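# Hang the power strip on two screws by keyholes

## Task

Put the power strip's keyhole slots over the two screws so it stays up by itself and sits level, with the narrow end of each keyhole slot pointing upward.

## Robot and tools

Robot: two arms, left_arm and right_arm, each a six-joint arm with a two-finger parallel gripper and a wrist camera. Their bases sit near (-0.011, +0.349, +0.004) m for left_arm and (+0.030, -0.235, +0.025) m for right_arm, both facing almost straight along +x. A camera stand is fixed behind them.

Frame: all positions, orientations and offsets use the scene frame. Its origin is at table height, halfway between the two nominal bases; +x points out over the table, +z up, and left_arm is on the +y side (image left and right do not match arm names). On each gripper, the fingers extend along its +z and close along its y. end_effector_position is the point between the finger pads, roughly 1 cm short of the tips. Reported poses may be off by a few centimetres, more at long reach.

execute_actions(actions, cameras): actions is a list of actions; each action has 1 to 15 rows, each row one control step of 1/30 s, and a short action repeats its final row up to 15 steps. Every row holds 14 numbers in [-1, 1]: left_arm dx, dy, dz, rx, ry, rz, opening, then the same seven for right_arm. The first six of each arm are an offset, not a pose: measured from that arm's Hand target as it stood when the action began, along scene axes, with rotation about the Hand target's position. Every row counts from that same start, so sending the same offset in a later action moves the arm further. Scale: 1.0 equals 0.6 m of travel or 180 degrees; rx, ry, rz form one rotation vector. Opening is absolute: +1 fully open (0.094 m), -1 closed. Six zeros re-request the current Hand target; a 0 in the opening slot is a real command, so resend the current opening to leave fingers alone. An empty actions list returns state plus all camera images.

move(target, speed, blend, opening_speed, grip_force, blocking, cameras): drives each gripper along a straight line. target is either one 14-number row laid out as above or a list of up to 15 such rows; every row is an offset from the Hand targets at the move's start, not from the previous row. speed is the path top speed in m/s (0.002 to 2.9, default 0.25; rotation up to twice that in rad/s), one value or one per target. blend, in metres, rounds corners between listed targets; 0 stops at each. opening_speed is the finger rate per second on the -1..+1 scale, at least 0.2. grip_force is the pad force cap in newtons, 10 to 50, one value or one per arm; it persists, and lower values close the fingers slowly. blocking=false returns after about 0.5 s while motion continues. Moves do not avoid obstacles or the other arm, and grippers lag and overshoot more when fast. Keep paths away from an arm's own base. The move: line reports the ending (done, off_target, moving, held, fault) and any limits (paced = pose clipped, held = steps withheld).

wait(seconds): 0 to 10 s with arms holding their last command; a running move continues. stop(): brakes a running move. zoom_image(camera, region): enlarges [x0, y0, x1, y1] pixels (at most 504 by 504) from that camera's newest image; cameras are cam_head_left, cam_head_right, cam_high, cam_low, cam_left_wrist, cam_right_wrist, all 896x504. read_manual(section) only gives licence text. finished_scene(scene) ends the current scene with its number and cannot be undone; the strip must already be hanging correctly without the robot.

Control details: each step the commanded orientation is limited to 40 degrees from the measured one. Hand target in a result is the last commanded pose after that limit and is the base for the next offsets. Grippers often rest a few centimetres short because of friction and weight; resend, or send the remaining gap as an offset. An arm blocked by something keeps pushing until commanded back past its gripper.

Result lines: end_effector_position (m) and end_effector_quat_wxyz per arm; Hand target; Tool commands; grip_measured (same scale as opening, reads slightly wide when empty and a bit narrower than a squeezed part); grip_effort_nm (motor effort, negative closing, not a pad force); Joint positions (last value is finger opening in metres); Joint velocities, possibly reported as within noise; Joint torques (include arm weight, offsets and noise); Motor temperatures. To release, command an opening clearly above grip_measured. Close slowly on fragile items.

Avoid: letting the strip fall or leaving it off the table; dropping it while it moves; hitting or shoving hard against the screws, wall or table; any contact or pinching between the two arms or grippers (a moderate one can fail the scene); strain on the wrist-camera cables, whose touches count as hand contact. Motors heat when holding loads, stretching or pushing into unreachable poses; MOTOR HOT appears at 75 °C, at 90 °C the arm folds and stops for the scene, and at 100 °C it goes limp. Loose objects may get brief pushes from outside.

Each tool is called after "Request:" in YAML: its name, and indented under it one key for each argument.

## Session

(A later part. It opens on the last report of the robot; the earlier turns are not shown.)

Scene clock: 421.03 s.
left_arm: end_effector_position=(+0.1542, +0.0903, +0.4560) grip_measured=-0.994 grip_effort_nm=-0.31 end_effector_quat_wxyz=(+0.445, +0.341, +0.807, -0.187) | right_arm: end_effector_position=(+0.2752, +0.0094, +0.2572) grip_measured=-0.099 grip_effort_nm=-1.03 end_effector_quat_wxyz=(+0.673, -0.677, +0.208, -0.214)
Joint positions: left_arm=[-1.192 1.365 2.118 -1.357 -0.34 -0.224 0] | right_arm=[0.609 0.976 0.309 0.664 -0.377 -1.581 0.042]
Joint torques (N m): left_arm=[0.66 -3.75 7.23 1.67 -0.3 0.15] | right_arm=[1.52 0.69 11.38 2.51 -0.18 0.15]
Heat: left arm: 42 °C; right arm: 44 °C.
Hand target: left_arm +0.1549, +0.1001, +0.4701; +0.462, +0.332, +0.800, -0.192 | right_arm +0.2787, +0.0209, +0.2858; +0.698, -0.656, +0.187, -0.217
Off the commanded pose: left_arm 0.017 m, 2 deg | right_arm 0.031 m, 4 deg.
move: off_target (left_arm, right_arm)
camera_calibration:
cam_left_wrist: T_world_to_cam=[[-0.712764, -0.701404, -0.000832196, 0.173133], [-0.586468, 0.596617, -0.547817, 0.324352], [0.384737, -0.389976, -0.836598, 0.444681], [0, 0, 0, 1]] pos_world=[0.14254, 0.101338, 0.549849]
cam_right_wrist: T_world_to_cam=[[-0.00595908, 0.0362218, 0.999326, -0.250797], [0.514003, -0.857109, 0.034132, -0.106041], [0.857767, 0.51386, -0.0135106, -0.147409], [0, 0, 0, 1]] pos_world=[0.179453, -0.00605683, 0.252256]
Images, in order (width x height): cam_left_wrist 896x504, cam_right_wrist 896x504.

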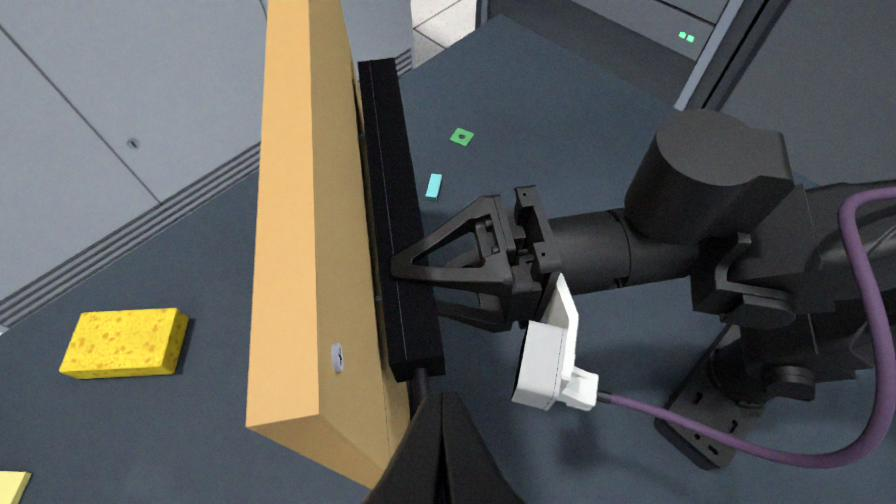

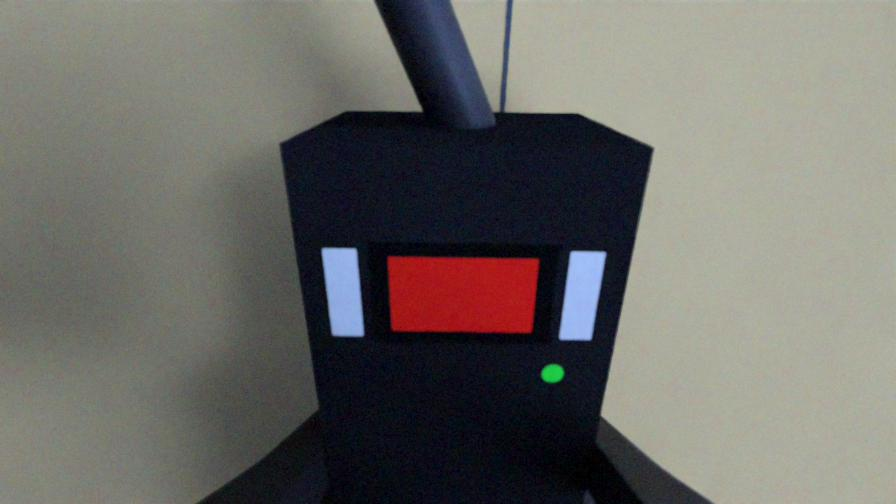

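Request:
move:
  target:
    - [0, 0, 0, 0, 0, 0, -1.0, -0.016, -0.0077, 0.0363, 0.0189, -0.0072, 0.0026, -0.6]
    - [0, 0, 0, 0, 0, 0, -1.0, -0.0022, 0.0022, 0, 0.0025, 0.0036, 0.0018, -0.6]
  speed: 0.05
  cameras: ["cam_right_wrist", "cam_left_wrist"]

Request:
zoom_image:
  camera: "cam_right_wrist"
  region: [360, 0, 560, 160]

Request:
zoom_image:
  camera: "cam_left_wrist"
  region: [320, 200, 520, 400]

Request:
zoom_image:
  camera: "cam_left_wrist"
  region: [320, 30, 460, 210]

Scene clock: 425.27 s.
left_arm: end_effector_position=(+0.1542, +0.0903, +0.4560) grip_measured=-0.994 grip_effort_nm=-0.31 end_effector_quat_wxyz=(+0.445, +0.341, +0.807, -0.187) | right_arm: end_effector_position=(+0.2738, +0.0110, +0.2559) grip_measured=-0.099 grip_effort_nm=-1.03 end_effector_quat_wxyz=(+0.674, -0.677, +0.213, -0.205)
Joint positions: left_arm=[-1.192 1.365 2.118 -1.357 -0.34 -0.224 0] | right_arm=[0.616 0.975 0.31 0.656 -0.375 -1.565 0.042]
Joint torques (N m): left_arm=[0.66 -3.75 7.2 1.67 -0.3 0.14] | right_arm=[1.24 0.76 11.14 2.57 -0.14 0.15]
Heat: left arm: 42 °C; right arm: 44 °C.
Hand target: left_arm +0.1549, +0.1001, +0.4701; +0.462, +0.332, +0.800, -0.192 | right_arm +0.2774, +0.0222, +0.2859; +0.700, -0.655, +0.190, -0.210
Off the commanded pose: left_arm 0.017 m, 2 deg | right_arm 0.032 m, 5 deg.
move: off_target (left_arm, right_arm)
camera_calibration:
cam_left_wrist: T_world_to_cam=[[-0.712764, -0.701404, -0.000832196, 0.173133], [-0.586468, 0.596617, -0.547817, 0.324352], [0.384737, -0.389976, -0.836598, 0.444681], [0, 0, 0, 1]] pos_world=[0.14254, 0.101338, 0.549849]
cam_right_wrist: T_world_to_cam=[[0.0123764, 0.0307231, 0.999451, -0.254629], [0.518984, -0.854553, 0.0198423, -0.101614], [0.854694, 0.518454, -0.0265211, -0.142884], [0, 0, 0, 1]] pos_world=[0.178009, -0.00493249, 0.252716]
Images, in order (width x height): cam_left_wrist 896x504, cam_right_wrist 896x504.

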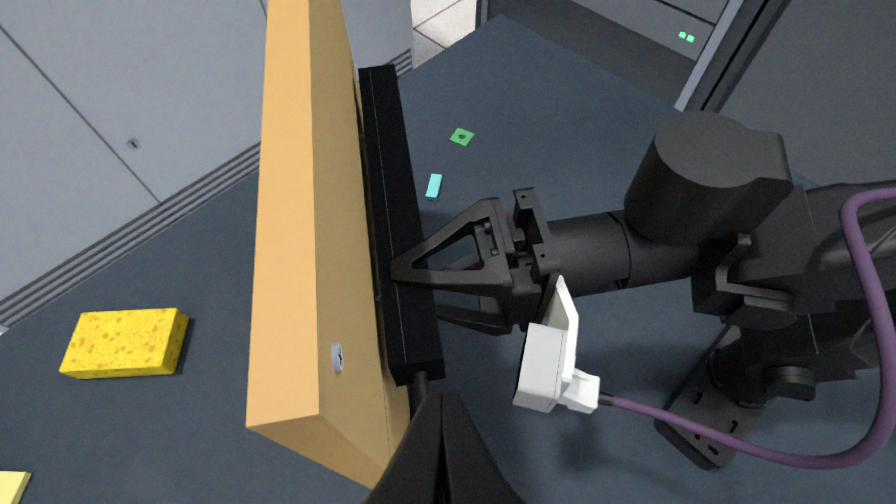

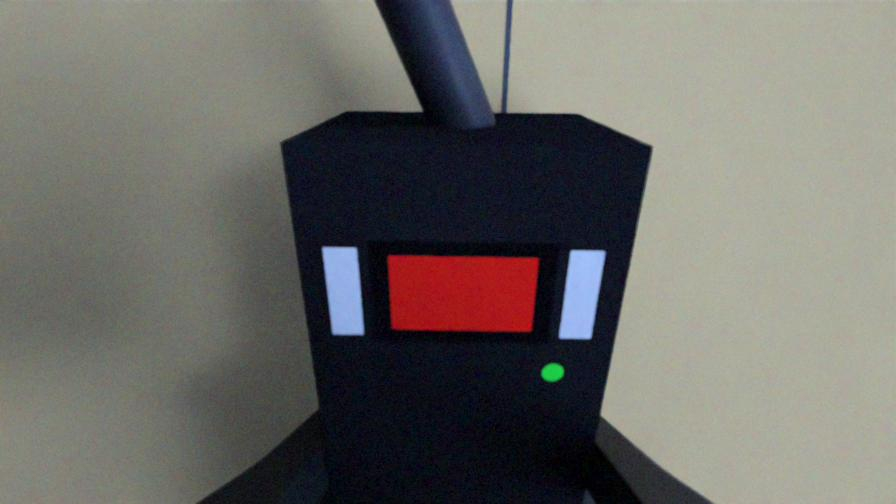

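Scaled by 2.520 from the camera's 896x504 image, which has a finer 1280x720 frame.

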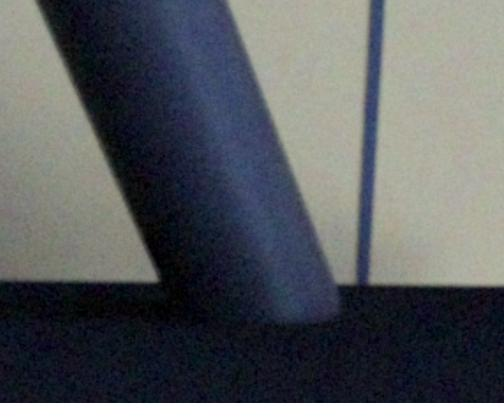

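Scaled by 2.520 from the camera's 896x504 image, which has a finer 1280x720 frame.

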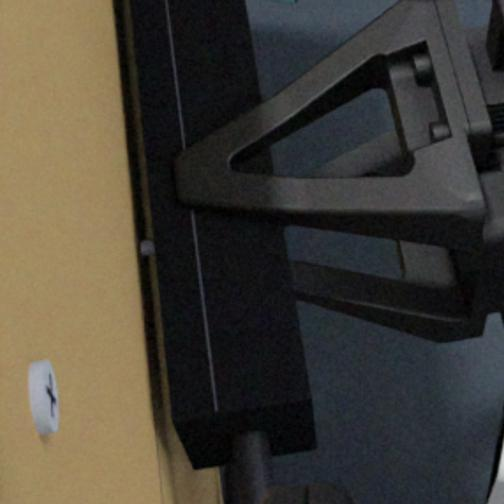

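Scaled by 2.800 from the camera's 896x504 image, which has a finer 1280x720 frame.

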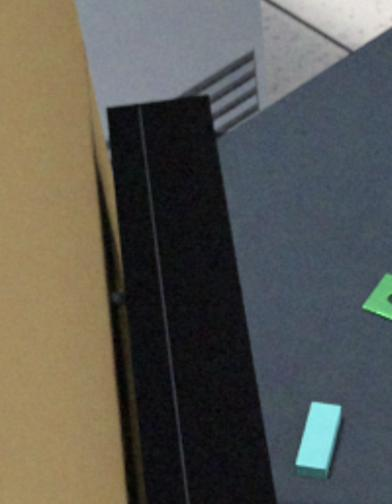

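Request:
move:
  target:
    - [0, 0, 0, 0, 0, 0, -1.0, -0.0172, -0.0128, 0.0615, 0.0311, -0.0231, 0.0018, -0.6]
    - [0, 0, 0, 0, 0, 0, -1.0, -0.0133, -0.0102, 0.0362, 0.0149, -0.0127, 0.0006, -0.6]
    - [0, 0, 0, 0, 0, 0, -1.0, 0.0005, -0.0003, 0, -0.0014, -0.0021, 0, -0.6]
  speed: 0.06
  cameras: ["cam_right_wrist", "cam_left_wrist"]

Request:
zoom_image:
  camera: "cam_right_wrist"
  region: [360, 0, 560, 160]

Request:
zoom_image:
  camera: "cam_left_wrist"
  region: [320, 200, 520, 400]

Request:
zoom_image:
  camera: "cam_left_wrist"
  region: [320, 30, 460, 210]

Scene clock: 431.73 s.
left_arm: end_effector_position=(+0.1542, +0.0903, +0.4560) grip_measured=-0.994 grip_effort_nm=-0.31 end_effector_quat_wxyz=(+0.445, +0.341, +0.807, -0.187) | right_arm: end_effector_position=(+0.2740, +0.0112, +0.2568) grip_measured=-0.099 grip_effort_nm=-1.03 end_effector_quat_wxyz=(+0.675, -0.677, +0.210, -0.207)
Joint positions: left_arm=[-1.192 1.365 2.118 -1.357 -0.34 -0.224 0] | right_arm=[0.615 0.979 0.31 0.665 -0.378 -1.569 0.042]
Joint torques (N m): left_arm=[0.66 -3.77 7.23 1.67 -0.3 0.14] | right_arm=[1.24 0.47 11.36 2.51 -0.14 0.09]
Heat: left arm: 42 °C; right arm: 44 °C.
Hand target: left_arm +0.1549, +0.1001, +0.4701; +0.462, +0.332, +0.800, -0.192 | right_arm +0.2777, +0.0220, +0.2859; +0.699, -0.656, +0.187, -0.213
Off the commanded pose: left_arm 0.017 m, 2 deg | right_arm 0.031 m, 5 deg.
move: off_target (left_arm, right_arm)
camera_calibration:
cam_left_wrist: T_world_to_cam=[[-0.712764, -0.701404, -0.000832196, 0.173133], [-0.586468, 0.596617, -0.547817, 0.324352], [0.384737, -0.389976, -0.836598, 0.444681], [0, 0, 0, 1]] pos_world=[0.14254, 0.101338, 0.549849]
cam_right_wrist: T_world_to_cam=[[0.00544424, 0.0299379, 0.999537, -0.253635], [0.52014, -0.853778, 0.0227391, -0.102631], [0.854063, 0.519776, -0.0202201, -0.144683], [0, 0, 0, 1]] pos_world=[0.178332, -0.00482771, 0.252926]
Images, in order (width x height): cam_left_wrist 896x504, cam_right_wrist 896x504.

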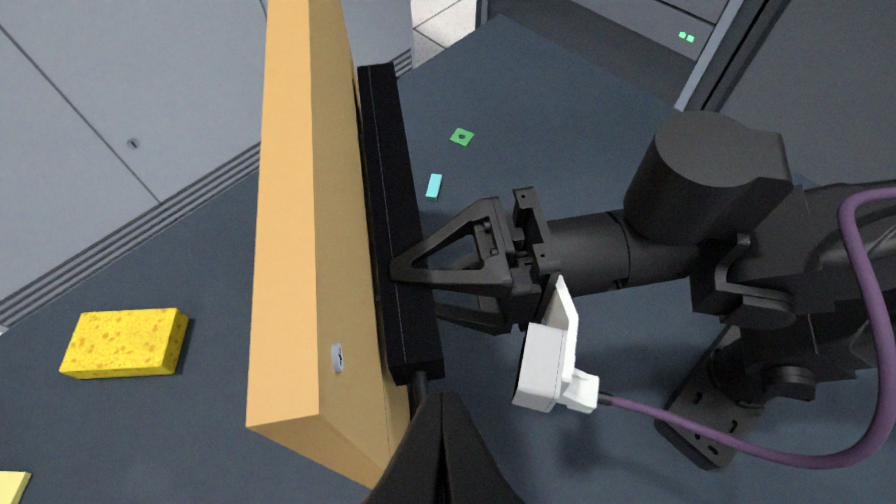

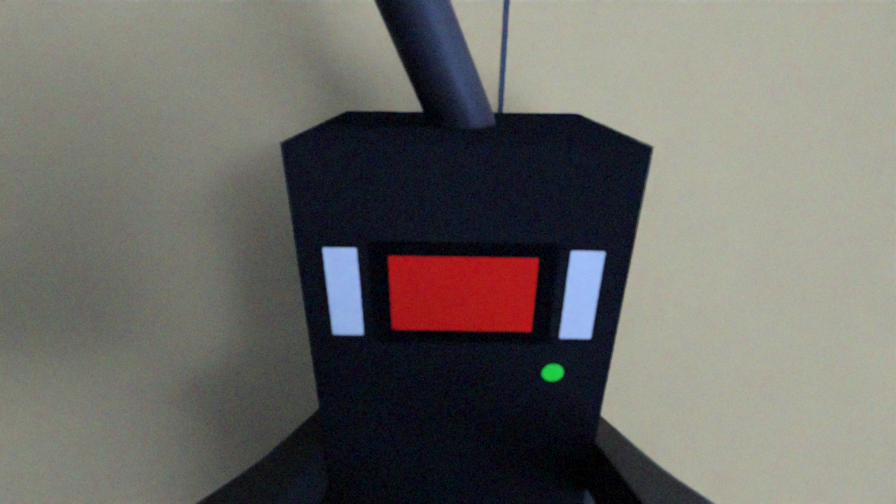

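Scaled by 2.520 from the camera's 896x504 image, which has a finer 1280x720 frame.

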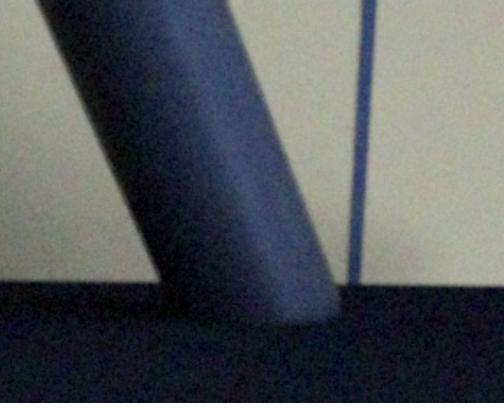

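Scaled by 2.520 from the camera's 896x504 image, which has a finer 1280x720 frame.

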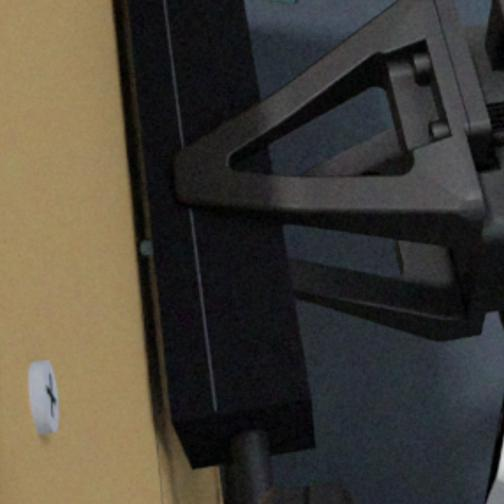

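Scaled by 2.800 from the camera's 896x504 image, which has a finer 1280x720 frame.

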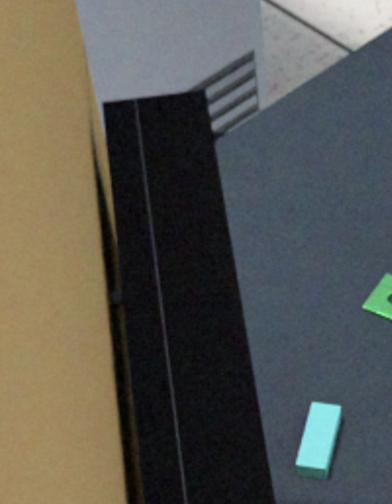

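Request:
move:
  target: [0, 0, 0, 0, 0, 0, -1.0, 0.011, 0.016, 0, 0, 0, 0, -0.6]
  speed: 0.06
  cameras: ["cam_left_wrist"]

Request:
zoom_image:
  camera: "cam_left_wrist"
  region: [320, 200, 520, 400]

Request:
zoom_image:
  camera: "cam_left_wrist"
  region: [320, 30, 460, 210]

Scene clock: 434.47 s.
left_arm: end_effector_position=(+0.1542, +0.0903, +0.4560) grip_measured=-0.994 grip_effort_nm=-0.31 end_effector_quat_wxyz=(+0.445, +0.341, +0.807, -0.187) | right_arm: end_effector_position=(+0.2750, +0.0119, +0.2553) grip_measured=-0.099 grip_effort_nm=-1.03 end_effector_quat_wxyz=(+0.674, -0.677, +0.210, -0.206)
Joint positions: left_arm=[-1.192 1.365 2.118 -1.357 -0.34 -0.224 0] | right_arm=[0.614 0.99 0.31 0.673 -0.379 -1.569 0.042]
Joint torques (N m): left_arm=[0.65 -3.75 7.23 1.67 -0.3 0.15] | right_arm=[2.89 4.21 13.31 2.74 0.04 0.08]
Heat: left arm: 42 °C; right arm: 44 °C.
Hand target: left_arm +0.1549, +0.1001, +0.4701; +0.462, +0.332, +0.800, -0.192 | right_arm +0.2843, +0.0316, +0.2858; +0.699, -0.656, +0.187, -0.213
Off the commanded pose: left_arm 0.017 m, 2 deg | right_arm 0.038 m, 5 deg.
move: off_target (left_arm, right_arm)
camera_calibration:
cam_left_wrist: T_world_to_cam=[[-0.712764, -0.701404, -0.000832196, 0.173133], [-0.586468, 0.596617, -0.547817, 0.324352], [0.384737, -0.389976, -0.836598, 0.444681], [0, 0, 0, 1]] pos_world=[0.14254, 0.101338, 0.549849]
Images, in order (width x height): cam_left_wrist 896x504.

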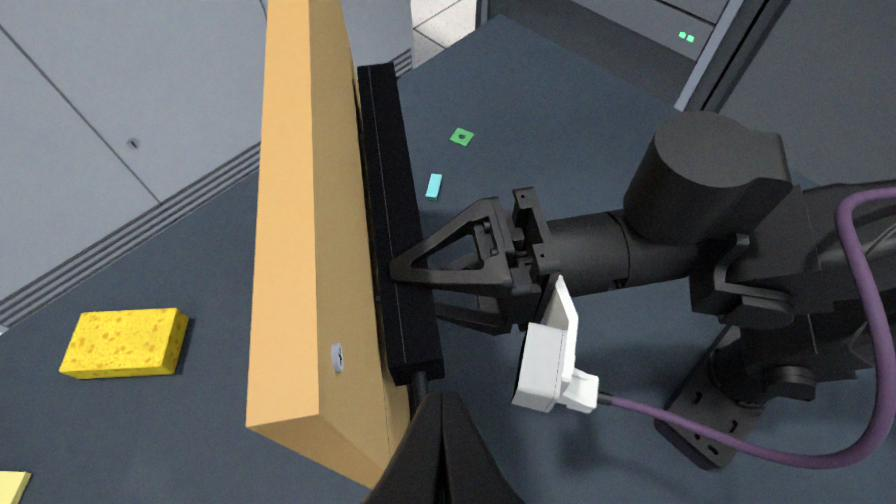

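Scaled by 2.520 from the camera's 896x504 image, which has a finer 1280x720 frame.

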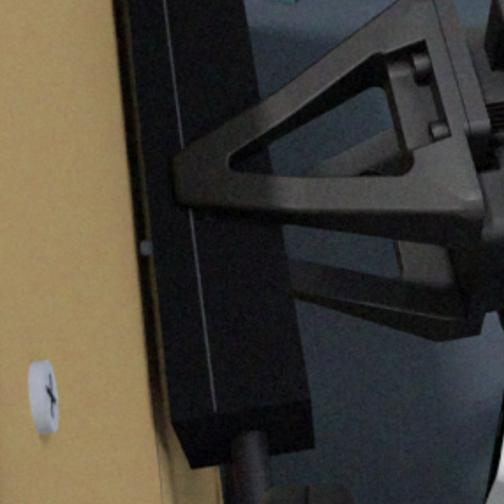

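Scaled by 2.800 from the camera's 896x504 image, which has a finer 1280x720 frame.

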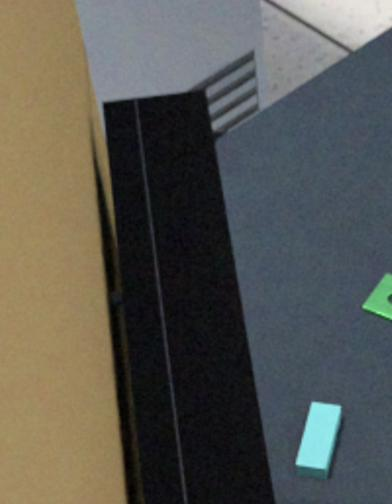

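Request:
execute_actions:
  actions: []
  cameras: ["cam_head_right", "cam_head_left"]

Request:
zoom_image:
  camera: "cam_head_right"
  region: [350, 210, 470, 330]

Request:
zoom_image:
  camera: "cam_head_left"
  region: [350, 210, 470, 330]

Scene clock: 438.53 s.
left_arm: end_effector_position=(+0.1542, +0.0903, +0.4560) grip_measured=-0.994 grip_effort_nm=-0.31 end_effector_quat_wxyz=(+0.445, +0.341, +0.807, -0.187) | right_arm: end_effector_position=(+0.2750, +0.0119, +0.2553) grip_measured=-0.099 grip_effort_nm=-1.03 end_effector_quat_wxyz=(+0.674, -0.677, +0.210, -0.206)
Joint positions: left_arm=[-1.192 1.365 2.118 -1.357 -0.34 -0.224 0] | right_arm=[0.614 0.99 0.31 0.673 -0.379 -1.569 0.042]
Joint velocities: within noise
Joint torques (N m): left_arm=[0.66 -3.75 7.23 1.66 -0.3 0.14] | right_arm=[2.73 4.08 13.26 2.71 0.06 0.17]
Motor temperatures (°C): left_arm=[26 27 42 38 27 27 26] | right_arm=[28 28 45 44 26 25 26]
Heat: left arm: 42 °C; right arm: 45 °C.
Hand target: left_arm +0.1549, +0.1001, +0.4701; +0.462, +0.332, +0.800, -0.192 | right_arm +0.2843, +0.0316, +0.2858; +0.699, -0.656, +0.187, -0.213
Tool commands: left_gripper/opening=-1.0 right_gripper/opening=-0.6
Off the commanded pose: left_arm 0.017 m, 2 deg | right_arm 0.038 m, 5 deg.
Images, in order (width x height): cam_head_left 896x504, cam_head_right 896x504.

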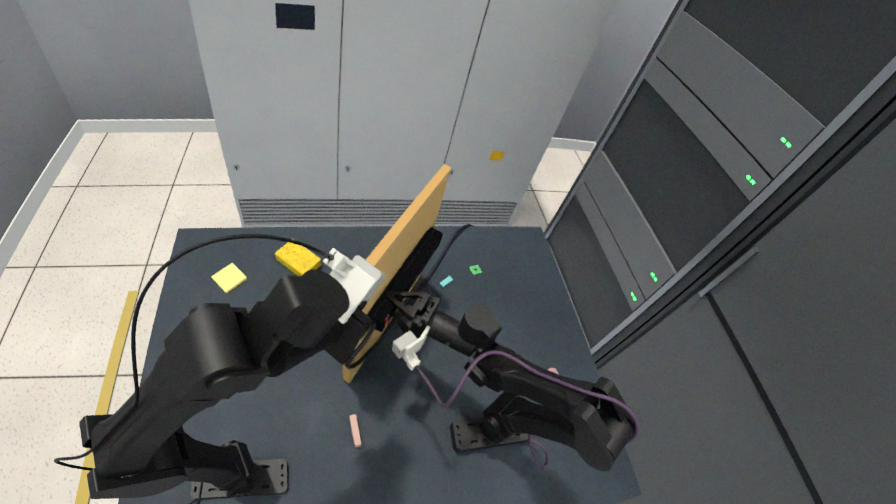

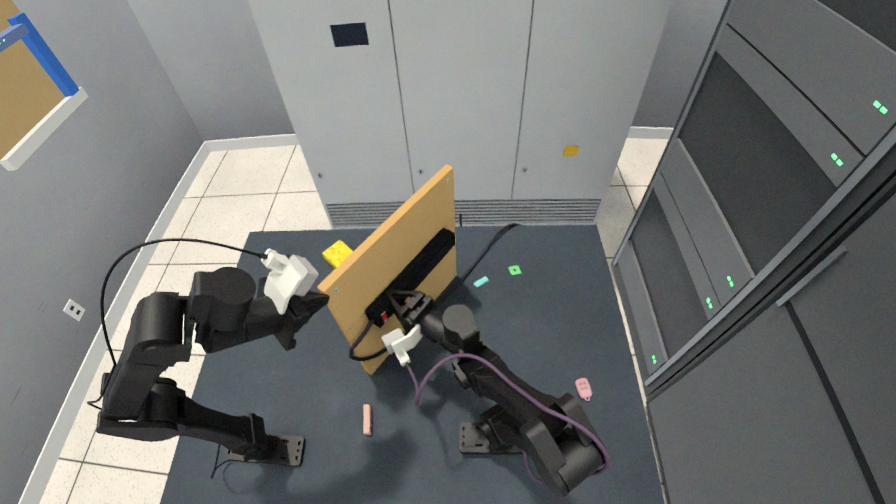

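Scaled by 4.200 from the camera's 896x504 image, which has a finer 1280x720 frame.

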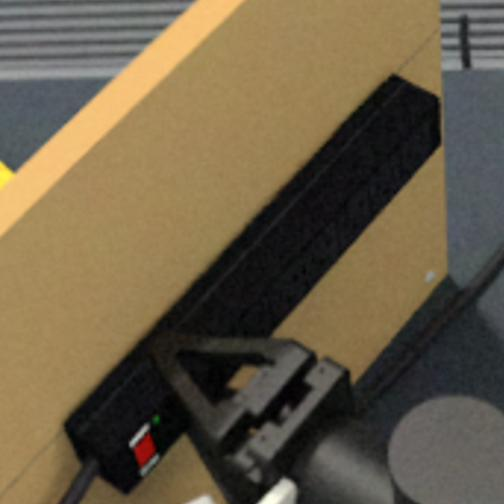

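Scaled by 4.200 from the camera's 896x504 image, which has a finer 1280x720 frame.

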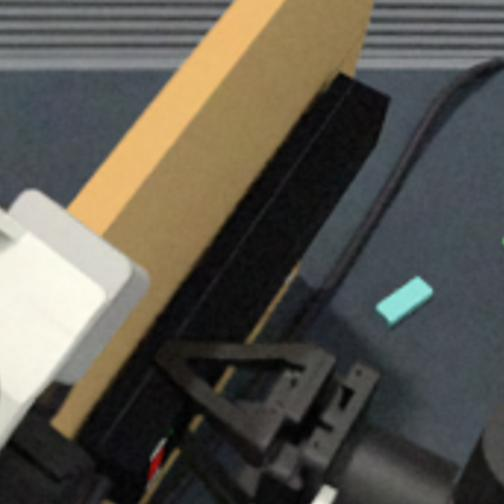

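Request:
move:
  target:
    - [0, 0, 0, 0, 0, 0, -1.0, -0.031, -0.0263, 0.0617, 0.0325, -0.021, 0.0035, -0.6]
    - [0, 0, 0, 0, 0, 0, -1.0, -0.0272, -0.0237, 0.0363, 0.0163, -0.0106, 0.0024, -0.6]
    - [0, 0, 0, 0, 0, 0, -1.0, -0.0133, -0.0137, 0.0002, 0, 0, 0.0018, -0.6]
  speed: 0.06
  cameras: ["cam_right_wrist", "cam_left_wrist", "cam_head_right"]

Request:
zoom_image:
  camera: "cam_right_wrist"
  region: [360, 0, 560, 160]

Request:
zoom_image:
  camera: "cam_left_wrist"
  region: [320, 200, 520, 400]

Request:
zoom_image:
  camera: "cam_left_wrist"
  region: [320, 30, 460, 210]

Request:
zoom_image:
  camera: "cam_head_right"
  region: [350, 210, 470, 330]

Scene clock: 444.50 s.
left_arm: end_effector_position=(+0.1542, +0.0903, +0.4560) grip_measured=-0.994 grip_effort_nm=-0.31 end_effector_quat_wxyz=(+0.445, +0.341, +0.807, -0.187) | right_arm: end_effector_position=(+0.2765, +0.0154, +0.2550) grip_measured=-0.099 grip_effort_nm=-1.03 end_effector_quat_wxyz=(+0.672, -0.681, +0.209, -0.205)
Joint positions: left_arm=[-1.192 1.365 2.118 -1.357 -0.34 -0.224 0] | right_arm=[0.622 1.007 0.324 0.668 -0.374 -1.574 0.042]
Joint torques (N m): left_arm=[0.65 -3.75 7.23 1.66 -0.3 0.15] | right_arm=[0.9 -1.7 10.19 2.55 -0.18 0.15]
Heat: left arm: 42 °C; right arm: 46 °C.
Hand target: left_arm +0.1549, +0.1001, +0.4701; +0.462, +0.332, +0.800, -0.192 | right_arm +0.2764, +0.0233, +0.2861; +0.700, -0.657, +0.185, -0.211
Off the commanded pose: left_arm 0.017 m, 2 deg | right_arm 0.032 m, 5 deg.
move: off_target (left_arm, right_arm)
camera_calibration:
cam_left_wrist: T_world_to_cam=[[-0.712764, -0.701404, -0.000832196, 0.173133], [-0.586468, 0.596617, -0.547817, 0.324352], [0.384737, -0.389976, -0.836598, 0.444681], [0, 0, 0, 1]] pos_world=[0.14254, 0.101338, 0.549849]
cam_right_wrist: T_world_to_cam=[[0.00968287, 0.0394598, 0.999174, -0.253133], [0.523842, -0.851337, 0.0285449, -0.102885], [0.85176, 0.523133, -0.0289141, -0.146144], [0, 0, 0, 1]] pos_world=[0.180826, -0.0011481, 0.251635]
Images, in order (width x height): cam_head_right 896x504, cam_left_wrist 896x504, cam_right_wrist 896x504.

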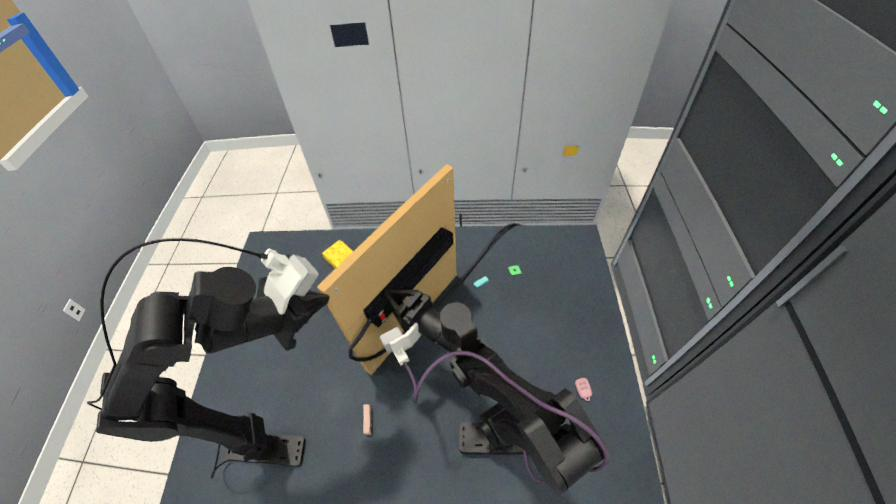

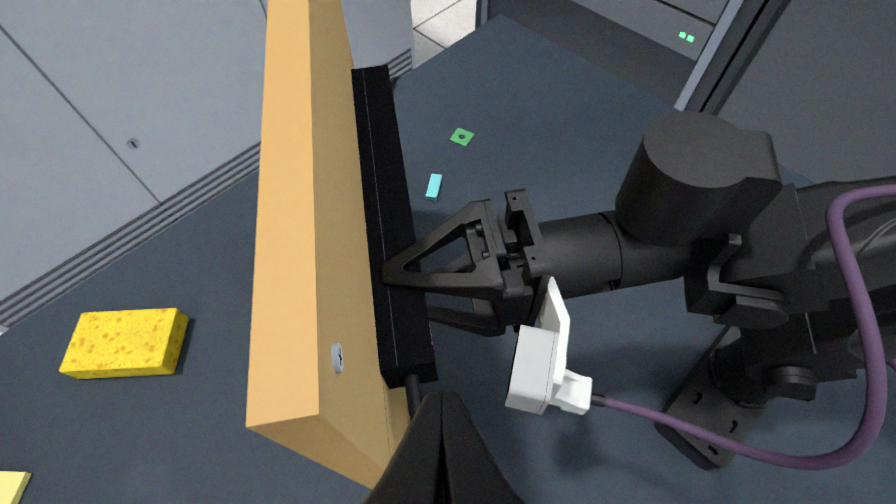

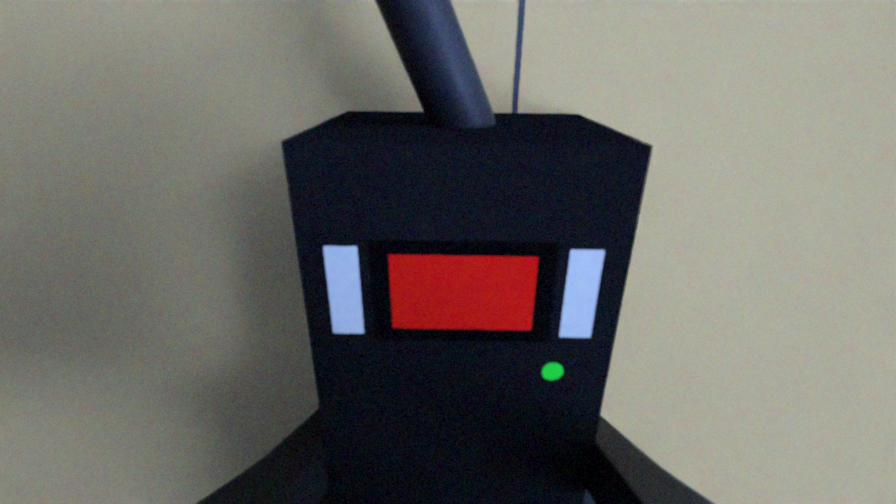

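Scaled by 2.520 from the camera's 896x504 image, which has a finer 1280x720 frame.

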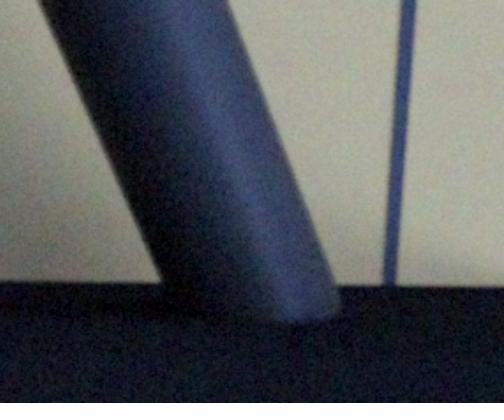

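Scaled by 2.520 from the camera's 896x504 image, which has a finer 1280x720 frame.

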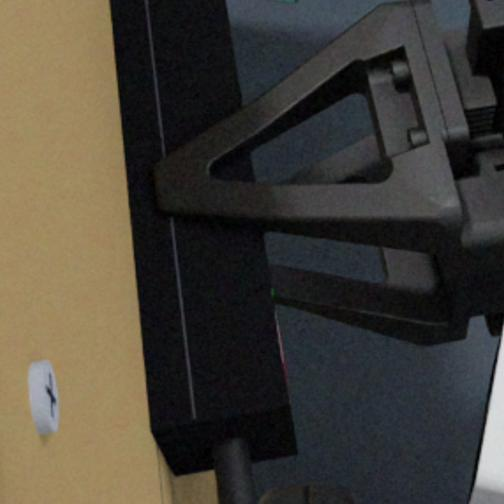

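Scaled by 2.800 from the camera's 896x504 image, which has a finer 1280x720 frame.

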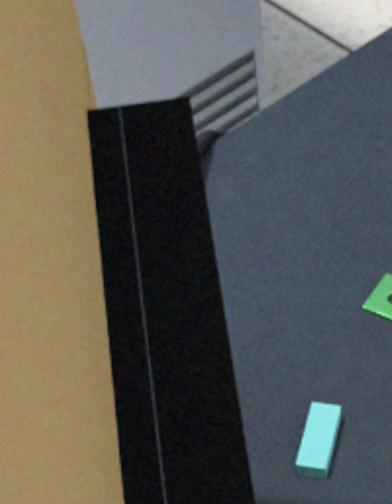

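Scaled by 4.200 from the camera's 896x504 image, which has a finer 1280x720 frame.

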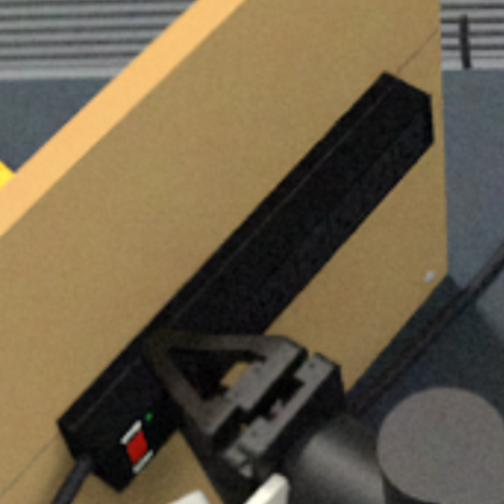

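Request:
move:
  target:
    - [0, 0, 0, 0, 0, 0, -1.0, 0.0053, 0.0008, -0.0117, 0.0047, -0.003, 0.0014, -0.6]
    - [0, 0, 0, 0, 0, 0, -1.0, -0.0075, 0.0102, -0.0235, 0.0093, -0.006, 0.0028, -0.6]
    - [0, 0, 0, 0, 0, 0, -1.0, -0.002, 0.0063, -0.0292, 0.0093, -0.006, 0.0028, -0.6]
  speed: 0.05
  cameras: ["cam_right_wrist", "cam_left_wrist", "cam_head_right"]

Request:
zoom_image:
  camera: "cam_left_wrist"
  region: [320, 200, 520, 400]

Request:
zoom_image:
  camera: "cam_left_wrist"
  region: [320, 30, 460, 210]

Request:
zoom_image:
  camera: "cam_head_right"
  region: [350, 210, 470, 330]

Scene clock: 450.17 s.
left_arm: end_effector_position=(+0.1542, +0.0903, +0.4560) grip_measured=-0.994 grip_effort_nm=-0.31 end_effector_quat_wxyz=(+0.445, +0.341, +0.807, -0.187) | right_arm: end_effector_position=(+0.2762, +0.0155, +0.2538) grip_measured=-0.099 grip_effort_nm=-1.03 end_effector_quat_wxyz=(+0.696, -0.655, +0.200, -0.215)
Joint positions: left_arm=[-1.192 1.365 2.118 -1.357 -0.34 -0.224 0] | right_arm=[0.626 1.084 0.261 0.89 -0.368 -1.551 0.042]
Joint torques (N m): left_arm=[0.66 -3.75 7.23 1.66 -0.3 0.14] | right_arm=[2.15 0.73 8.92 2.42 -0.17 0.04]
Heat: left arm: 42 °C; right arm: 46 °C.
Hand target: left_arm +0.1549, +0.1001, +0.4701; +0.462, +0.332, +0.800, -0.192 | right_arm +0.2751, +0.0272, +0.2686; +0.712, -0.645, +0.179, -0.211
Off the commanded pose: left_arm 0.017 m, 2 deg | right_arm 0.019 m, 3 deg.
move: off_target (left_arm, right_arm)
camera_calibration:
cam_left_wrist: T_world_to_cam=[[-0.712764, -0.701404, -0.000832196, 0.173133], [-0.586468, 0.596617, -0.547817, 0.324352], [0.384737, -0.389976, -0.836598, 0.444681], [0, 0, 0, 1]] pos_world=[0.14254, 0.101338, 0.549849]
cam_right_wrist: T_world_to_cam=[[-0.0378135, -0.0203318, 0.999078, -0.237861], [0.521661, -0.853149, 0.00238193, -0.0953397], [0.852314, 0.52127, 0.0428669, -0.164399], [0, 0, 0, 1]] pos_world=[0.18086, -0.000478907, 0.244916]
Images, in order (width x height): cam_head_right 896x504, cam_left_wrist 896x504, cam_right_wrist 896x504.

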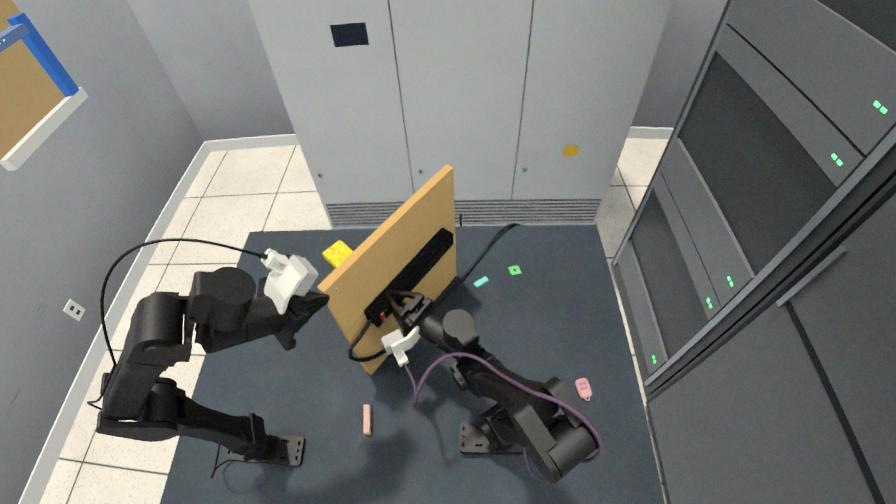

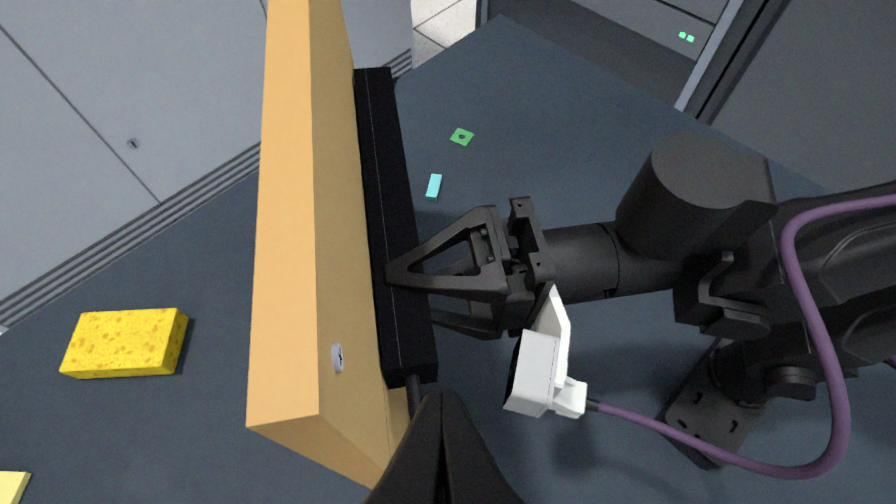

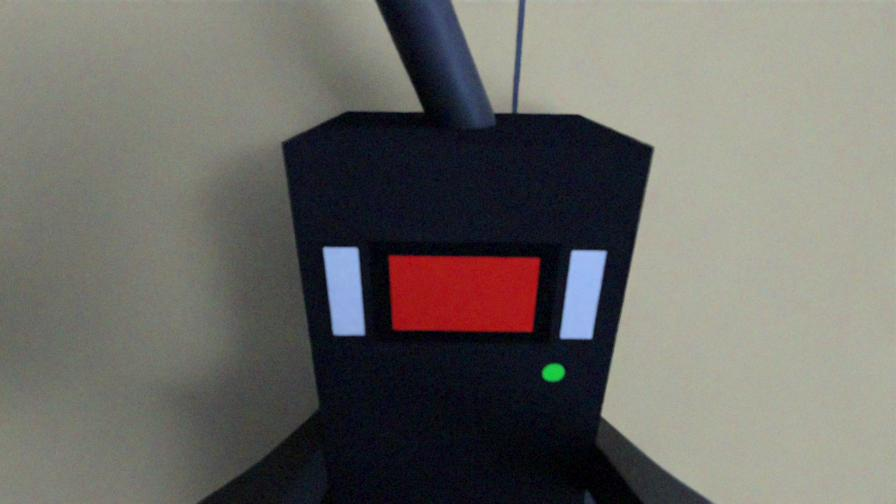

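Scaled by 2.520 from the camera's 896x504 image, which has a finer 1280x720 frame.

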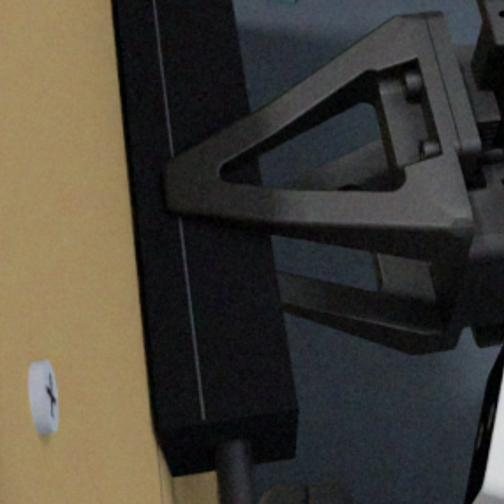

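Scaled by 2.800 from the camera's 896x504 image, which has a finer 1280x720 frame.

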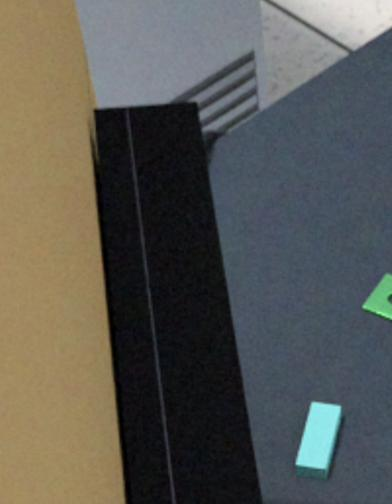

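Scaled by 4.200 from the camera's 896x504 image, which has a finer 1280x720 frame.

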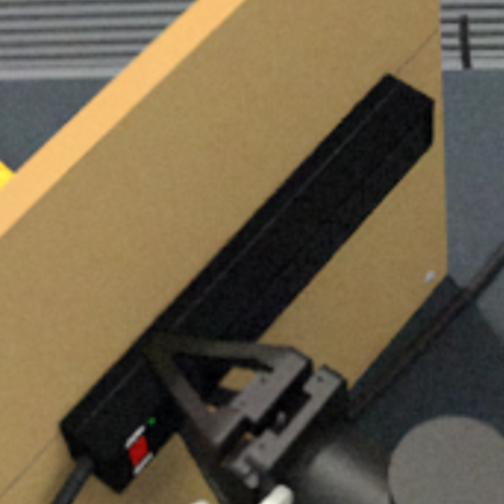

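Request:
move:
  target: [0, 0, 0, 0, 0, 0, -1.0, 0.0117, 0.0073, 0.0292, -0.0093, 0.006, -0.0028, -0.6]
  speed: 0.06
  cameras: ["cam_left_wrist"]

Request:
zoom_image:
  camera: "cam_left_wrist"
  region: [320, 200, 520, 400]

Request:
zoom_image:
  camera: "cam_left_wrist"
  region: [320, 30, 460, 210]

Scene clock: 452.33 s.
left_arm: end_effector_position=(+0.1542, +0.0903, +0.4560) grip_measured=-0.994 grip_effort_nm=-0.31 end_effector_quat_wxyz=(+0.445, +0.341, +0.807, -0.187) | right_arm: end_effector_position=(+0.2774, +0.0164, +0.2526) grip_measured=-0.099 grip_effort_nm=-1.03 end_effector_quat_wxyz=(+0.677, -0.675, +0.207, -0.208)
Joint positions: left_arm=[-1.192 1.365 2.118 -1.357 -0.34 -0.224 0] | right_arm=[0.626 1.036 0.306 0.734 -0.368 -1.569 0.042]
Joint torques (N m): left_arm=[0.66 -3.75 7.23 1.66 -0.3 0.14] | right_arm=[2.11 -0.12 13.42 2.14 -0.12 0.1]
Heat: left arm: 42 °C; right arm: 46 °C.
Hand target: left_arm +0.1549, +0.1001, +0.4701; +0.462, +0.332, +0.800, -0.192 | right_arm +0.2822, +0.0315, +0.2860; +0.700, -0.657, +0.185, -0.211
Off the commanded pose: left_arm 0.017 m, 2 deg | right_arm 0.037 m, 4 deg.
move: off_target (left_arm, right_arm)
camera_calibration:
cam_left_wrist: T_world_to_cam=[[-0.712764, -0.701404, -0.000832196, 0.173133], [-0.586468, 0.596617, -0.547817, 0.324352], [0.384737, -0.389976, -0.836598, 0.444681], [0, 0, 0, 1]] pos_world=[0.14254, 0.101338, 0.549849]
Images, in order (width x height): cam_left_wrist 896x504.

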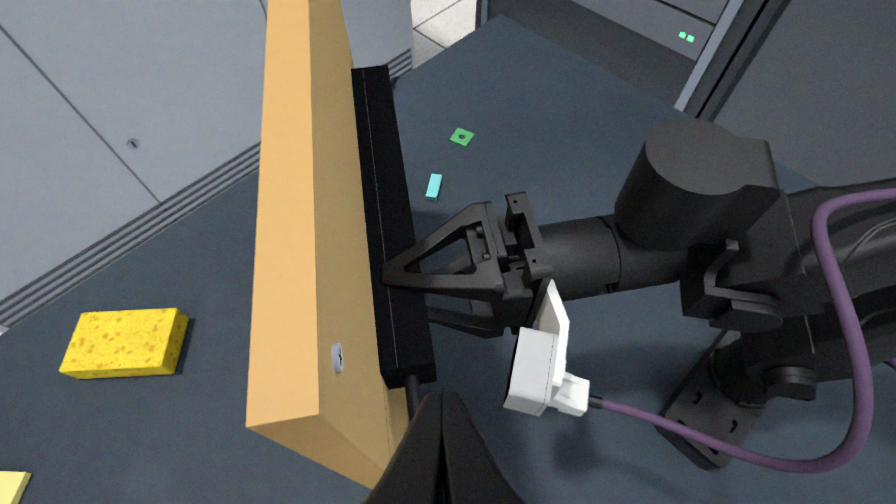

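Scaled by 2.520 from the camera's 896x504 image, which has a finer 1280x720 frame.

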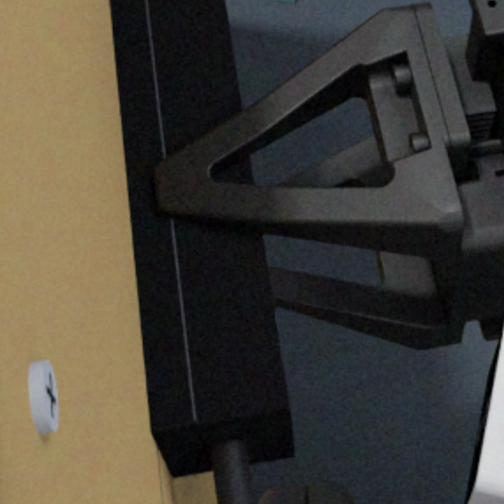

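Scaled by 2.800 from the camera's 896x504 image, which has a finer 1280x720 frame.

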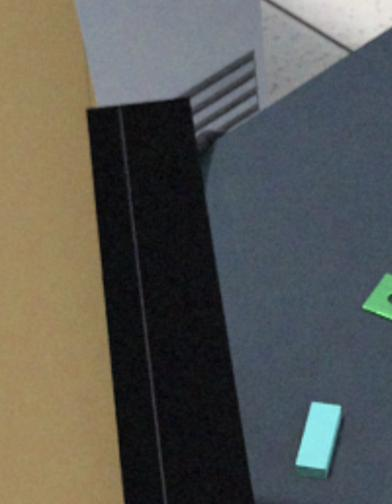

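Request:
move:
  target:
    - [0, 0, 0, 0, 0, 0, -1.0, -0.0007, -0.0084, -0.0098, 0.0046, -0.003, 0, -0.6]
    - [0, 0, 0, 0, 0, 0, -1.0, -0.0178, -0.0054, -0.0197, 0.0046, -0.003, 0, -0.6]
    - [0, 0, 0, 0, 0, 0, -1.0, -0.0123, -0.0092, -0.0197, 0.0046, -0.003, 0, -0.6]
  speed: 0.05
  cameras: ["cam_left_wrist", "cam_right_wrist"]

Request:
zoom_image:
  camera: "cam_left_wrist"
  region: [320, 200, 520, 400]

Request:
zoom_image:
  camera: "cam_left_wrist"
  region: [320, 30, 460, 210]

Scene clock: 457.67 s.
left_arm: end_effector_position=(+0.1542, +0.0903, +0.4560) grip_measured=-0.994 grip_effort_nm=-0.31 end_effector_quat_wxyz=(+0.445, +0.341, +0.807, -0.187) | right_arm: end_effector_position=(+0.2766, +0.0161, +0.2547) grip_measured=-0.099 grip_effort_nm=-1.03 end_effector_quat_wxyz=(+0.682, -0.668, +0.207, -0.214)
Joint positions: left_arm=[-1.192 1.365 2.118 -1.357 -0.34 -0.224 0] | right_arm=[0.634 1.038 0.294 0.768 -0.353 -1.566 0.042]
Joint torques (N m): left_arm=[0.66 -3.75 7.23 1.67 -0.3 0.15] | right_arm=[1.35 0.27 8.75 2.67 -0.22 0.15]
Heat: left arm: 42 °C; right arm: 47 °C.
Hand target: left_arm +0.1549, +0.1001, +0.4701; +0.462, +0.332, +0.800, -0.192 | right_arm +0.2748, +0.0260, +0.2743; +0.706, -0.650, +0.183, -0.213
Off the commanded pose: left_arm 0.017 m, 2 deg | right_arm 0.022 m, 4 deg.
move: off_target (left_arm, right_arm)
camera_calibration:
cam_left_wrist: T_world_to_cam=[[-0.712764, -0.701404, -0.000832196, 0.173133], [-0.586468, 0.596617, -0.547817, 0.324352], [0.384737, -0.389976, -0.836598, 0.444681], [0, 0, 0, 1]] pos_world=[0.14254, 0.101338, 0.549849]
cam_right_wrist: T_world_to_cam=[[-0.0150806, 0.0128894, 0.999803, -0.245762], [0.515483, -0.856693, 0.0188198, -0.097394], [0.856767, 0.515666, 0.00627518, -0.15685], [0, 0, 0, 1]] pos_world=[0.180882, 0.000613133, 0.248531]
Images, in order (width x height): cam_left_wrist 896x504, cam_right_wrist 896x504.

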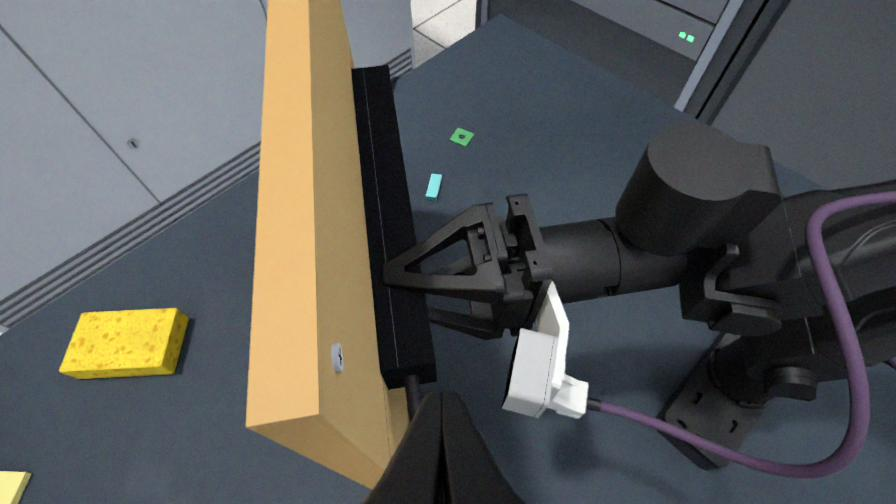

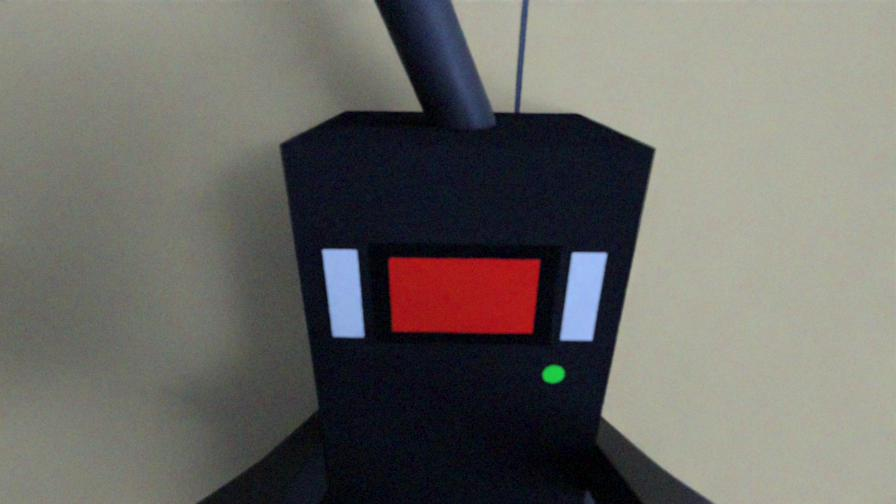

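Scaled by 2.520 from the camera's 896x504 image, which has a finer 1280x720 frame.

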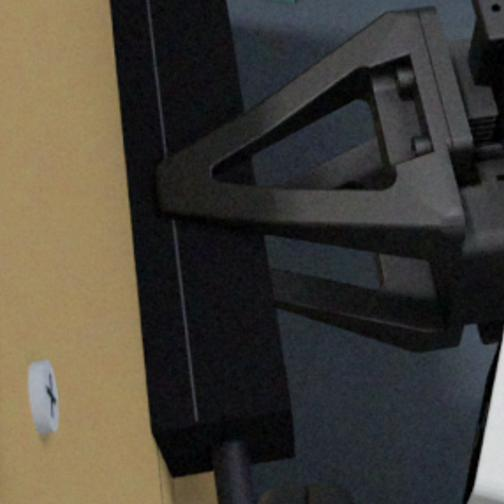

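Scaled by 2.800 from the camera's 896x504 image, which has a finer 1280x720 frame.

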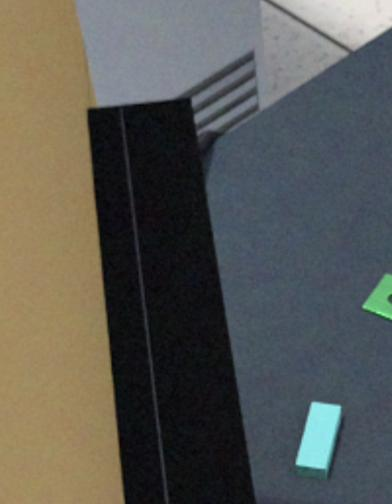

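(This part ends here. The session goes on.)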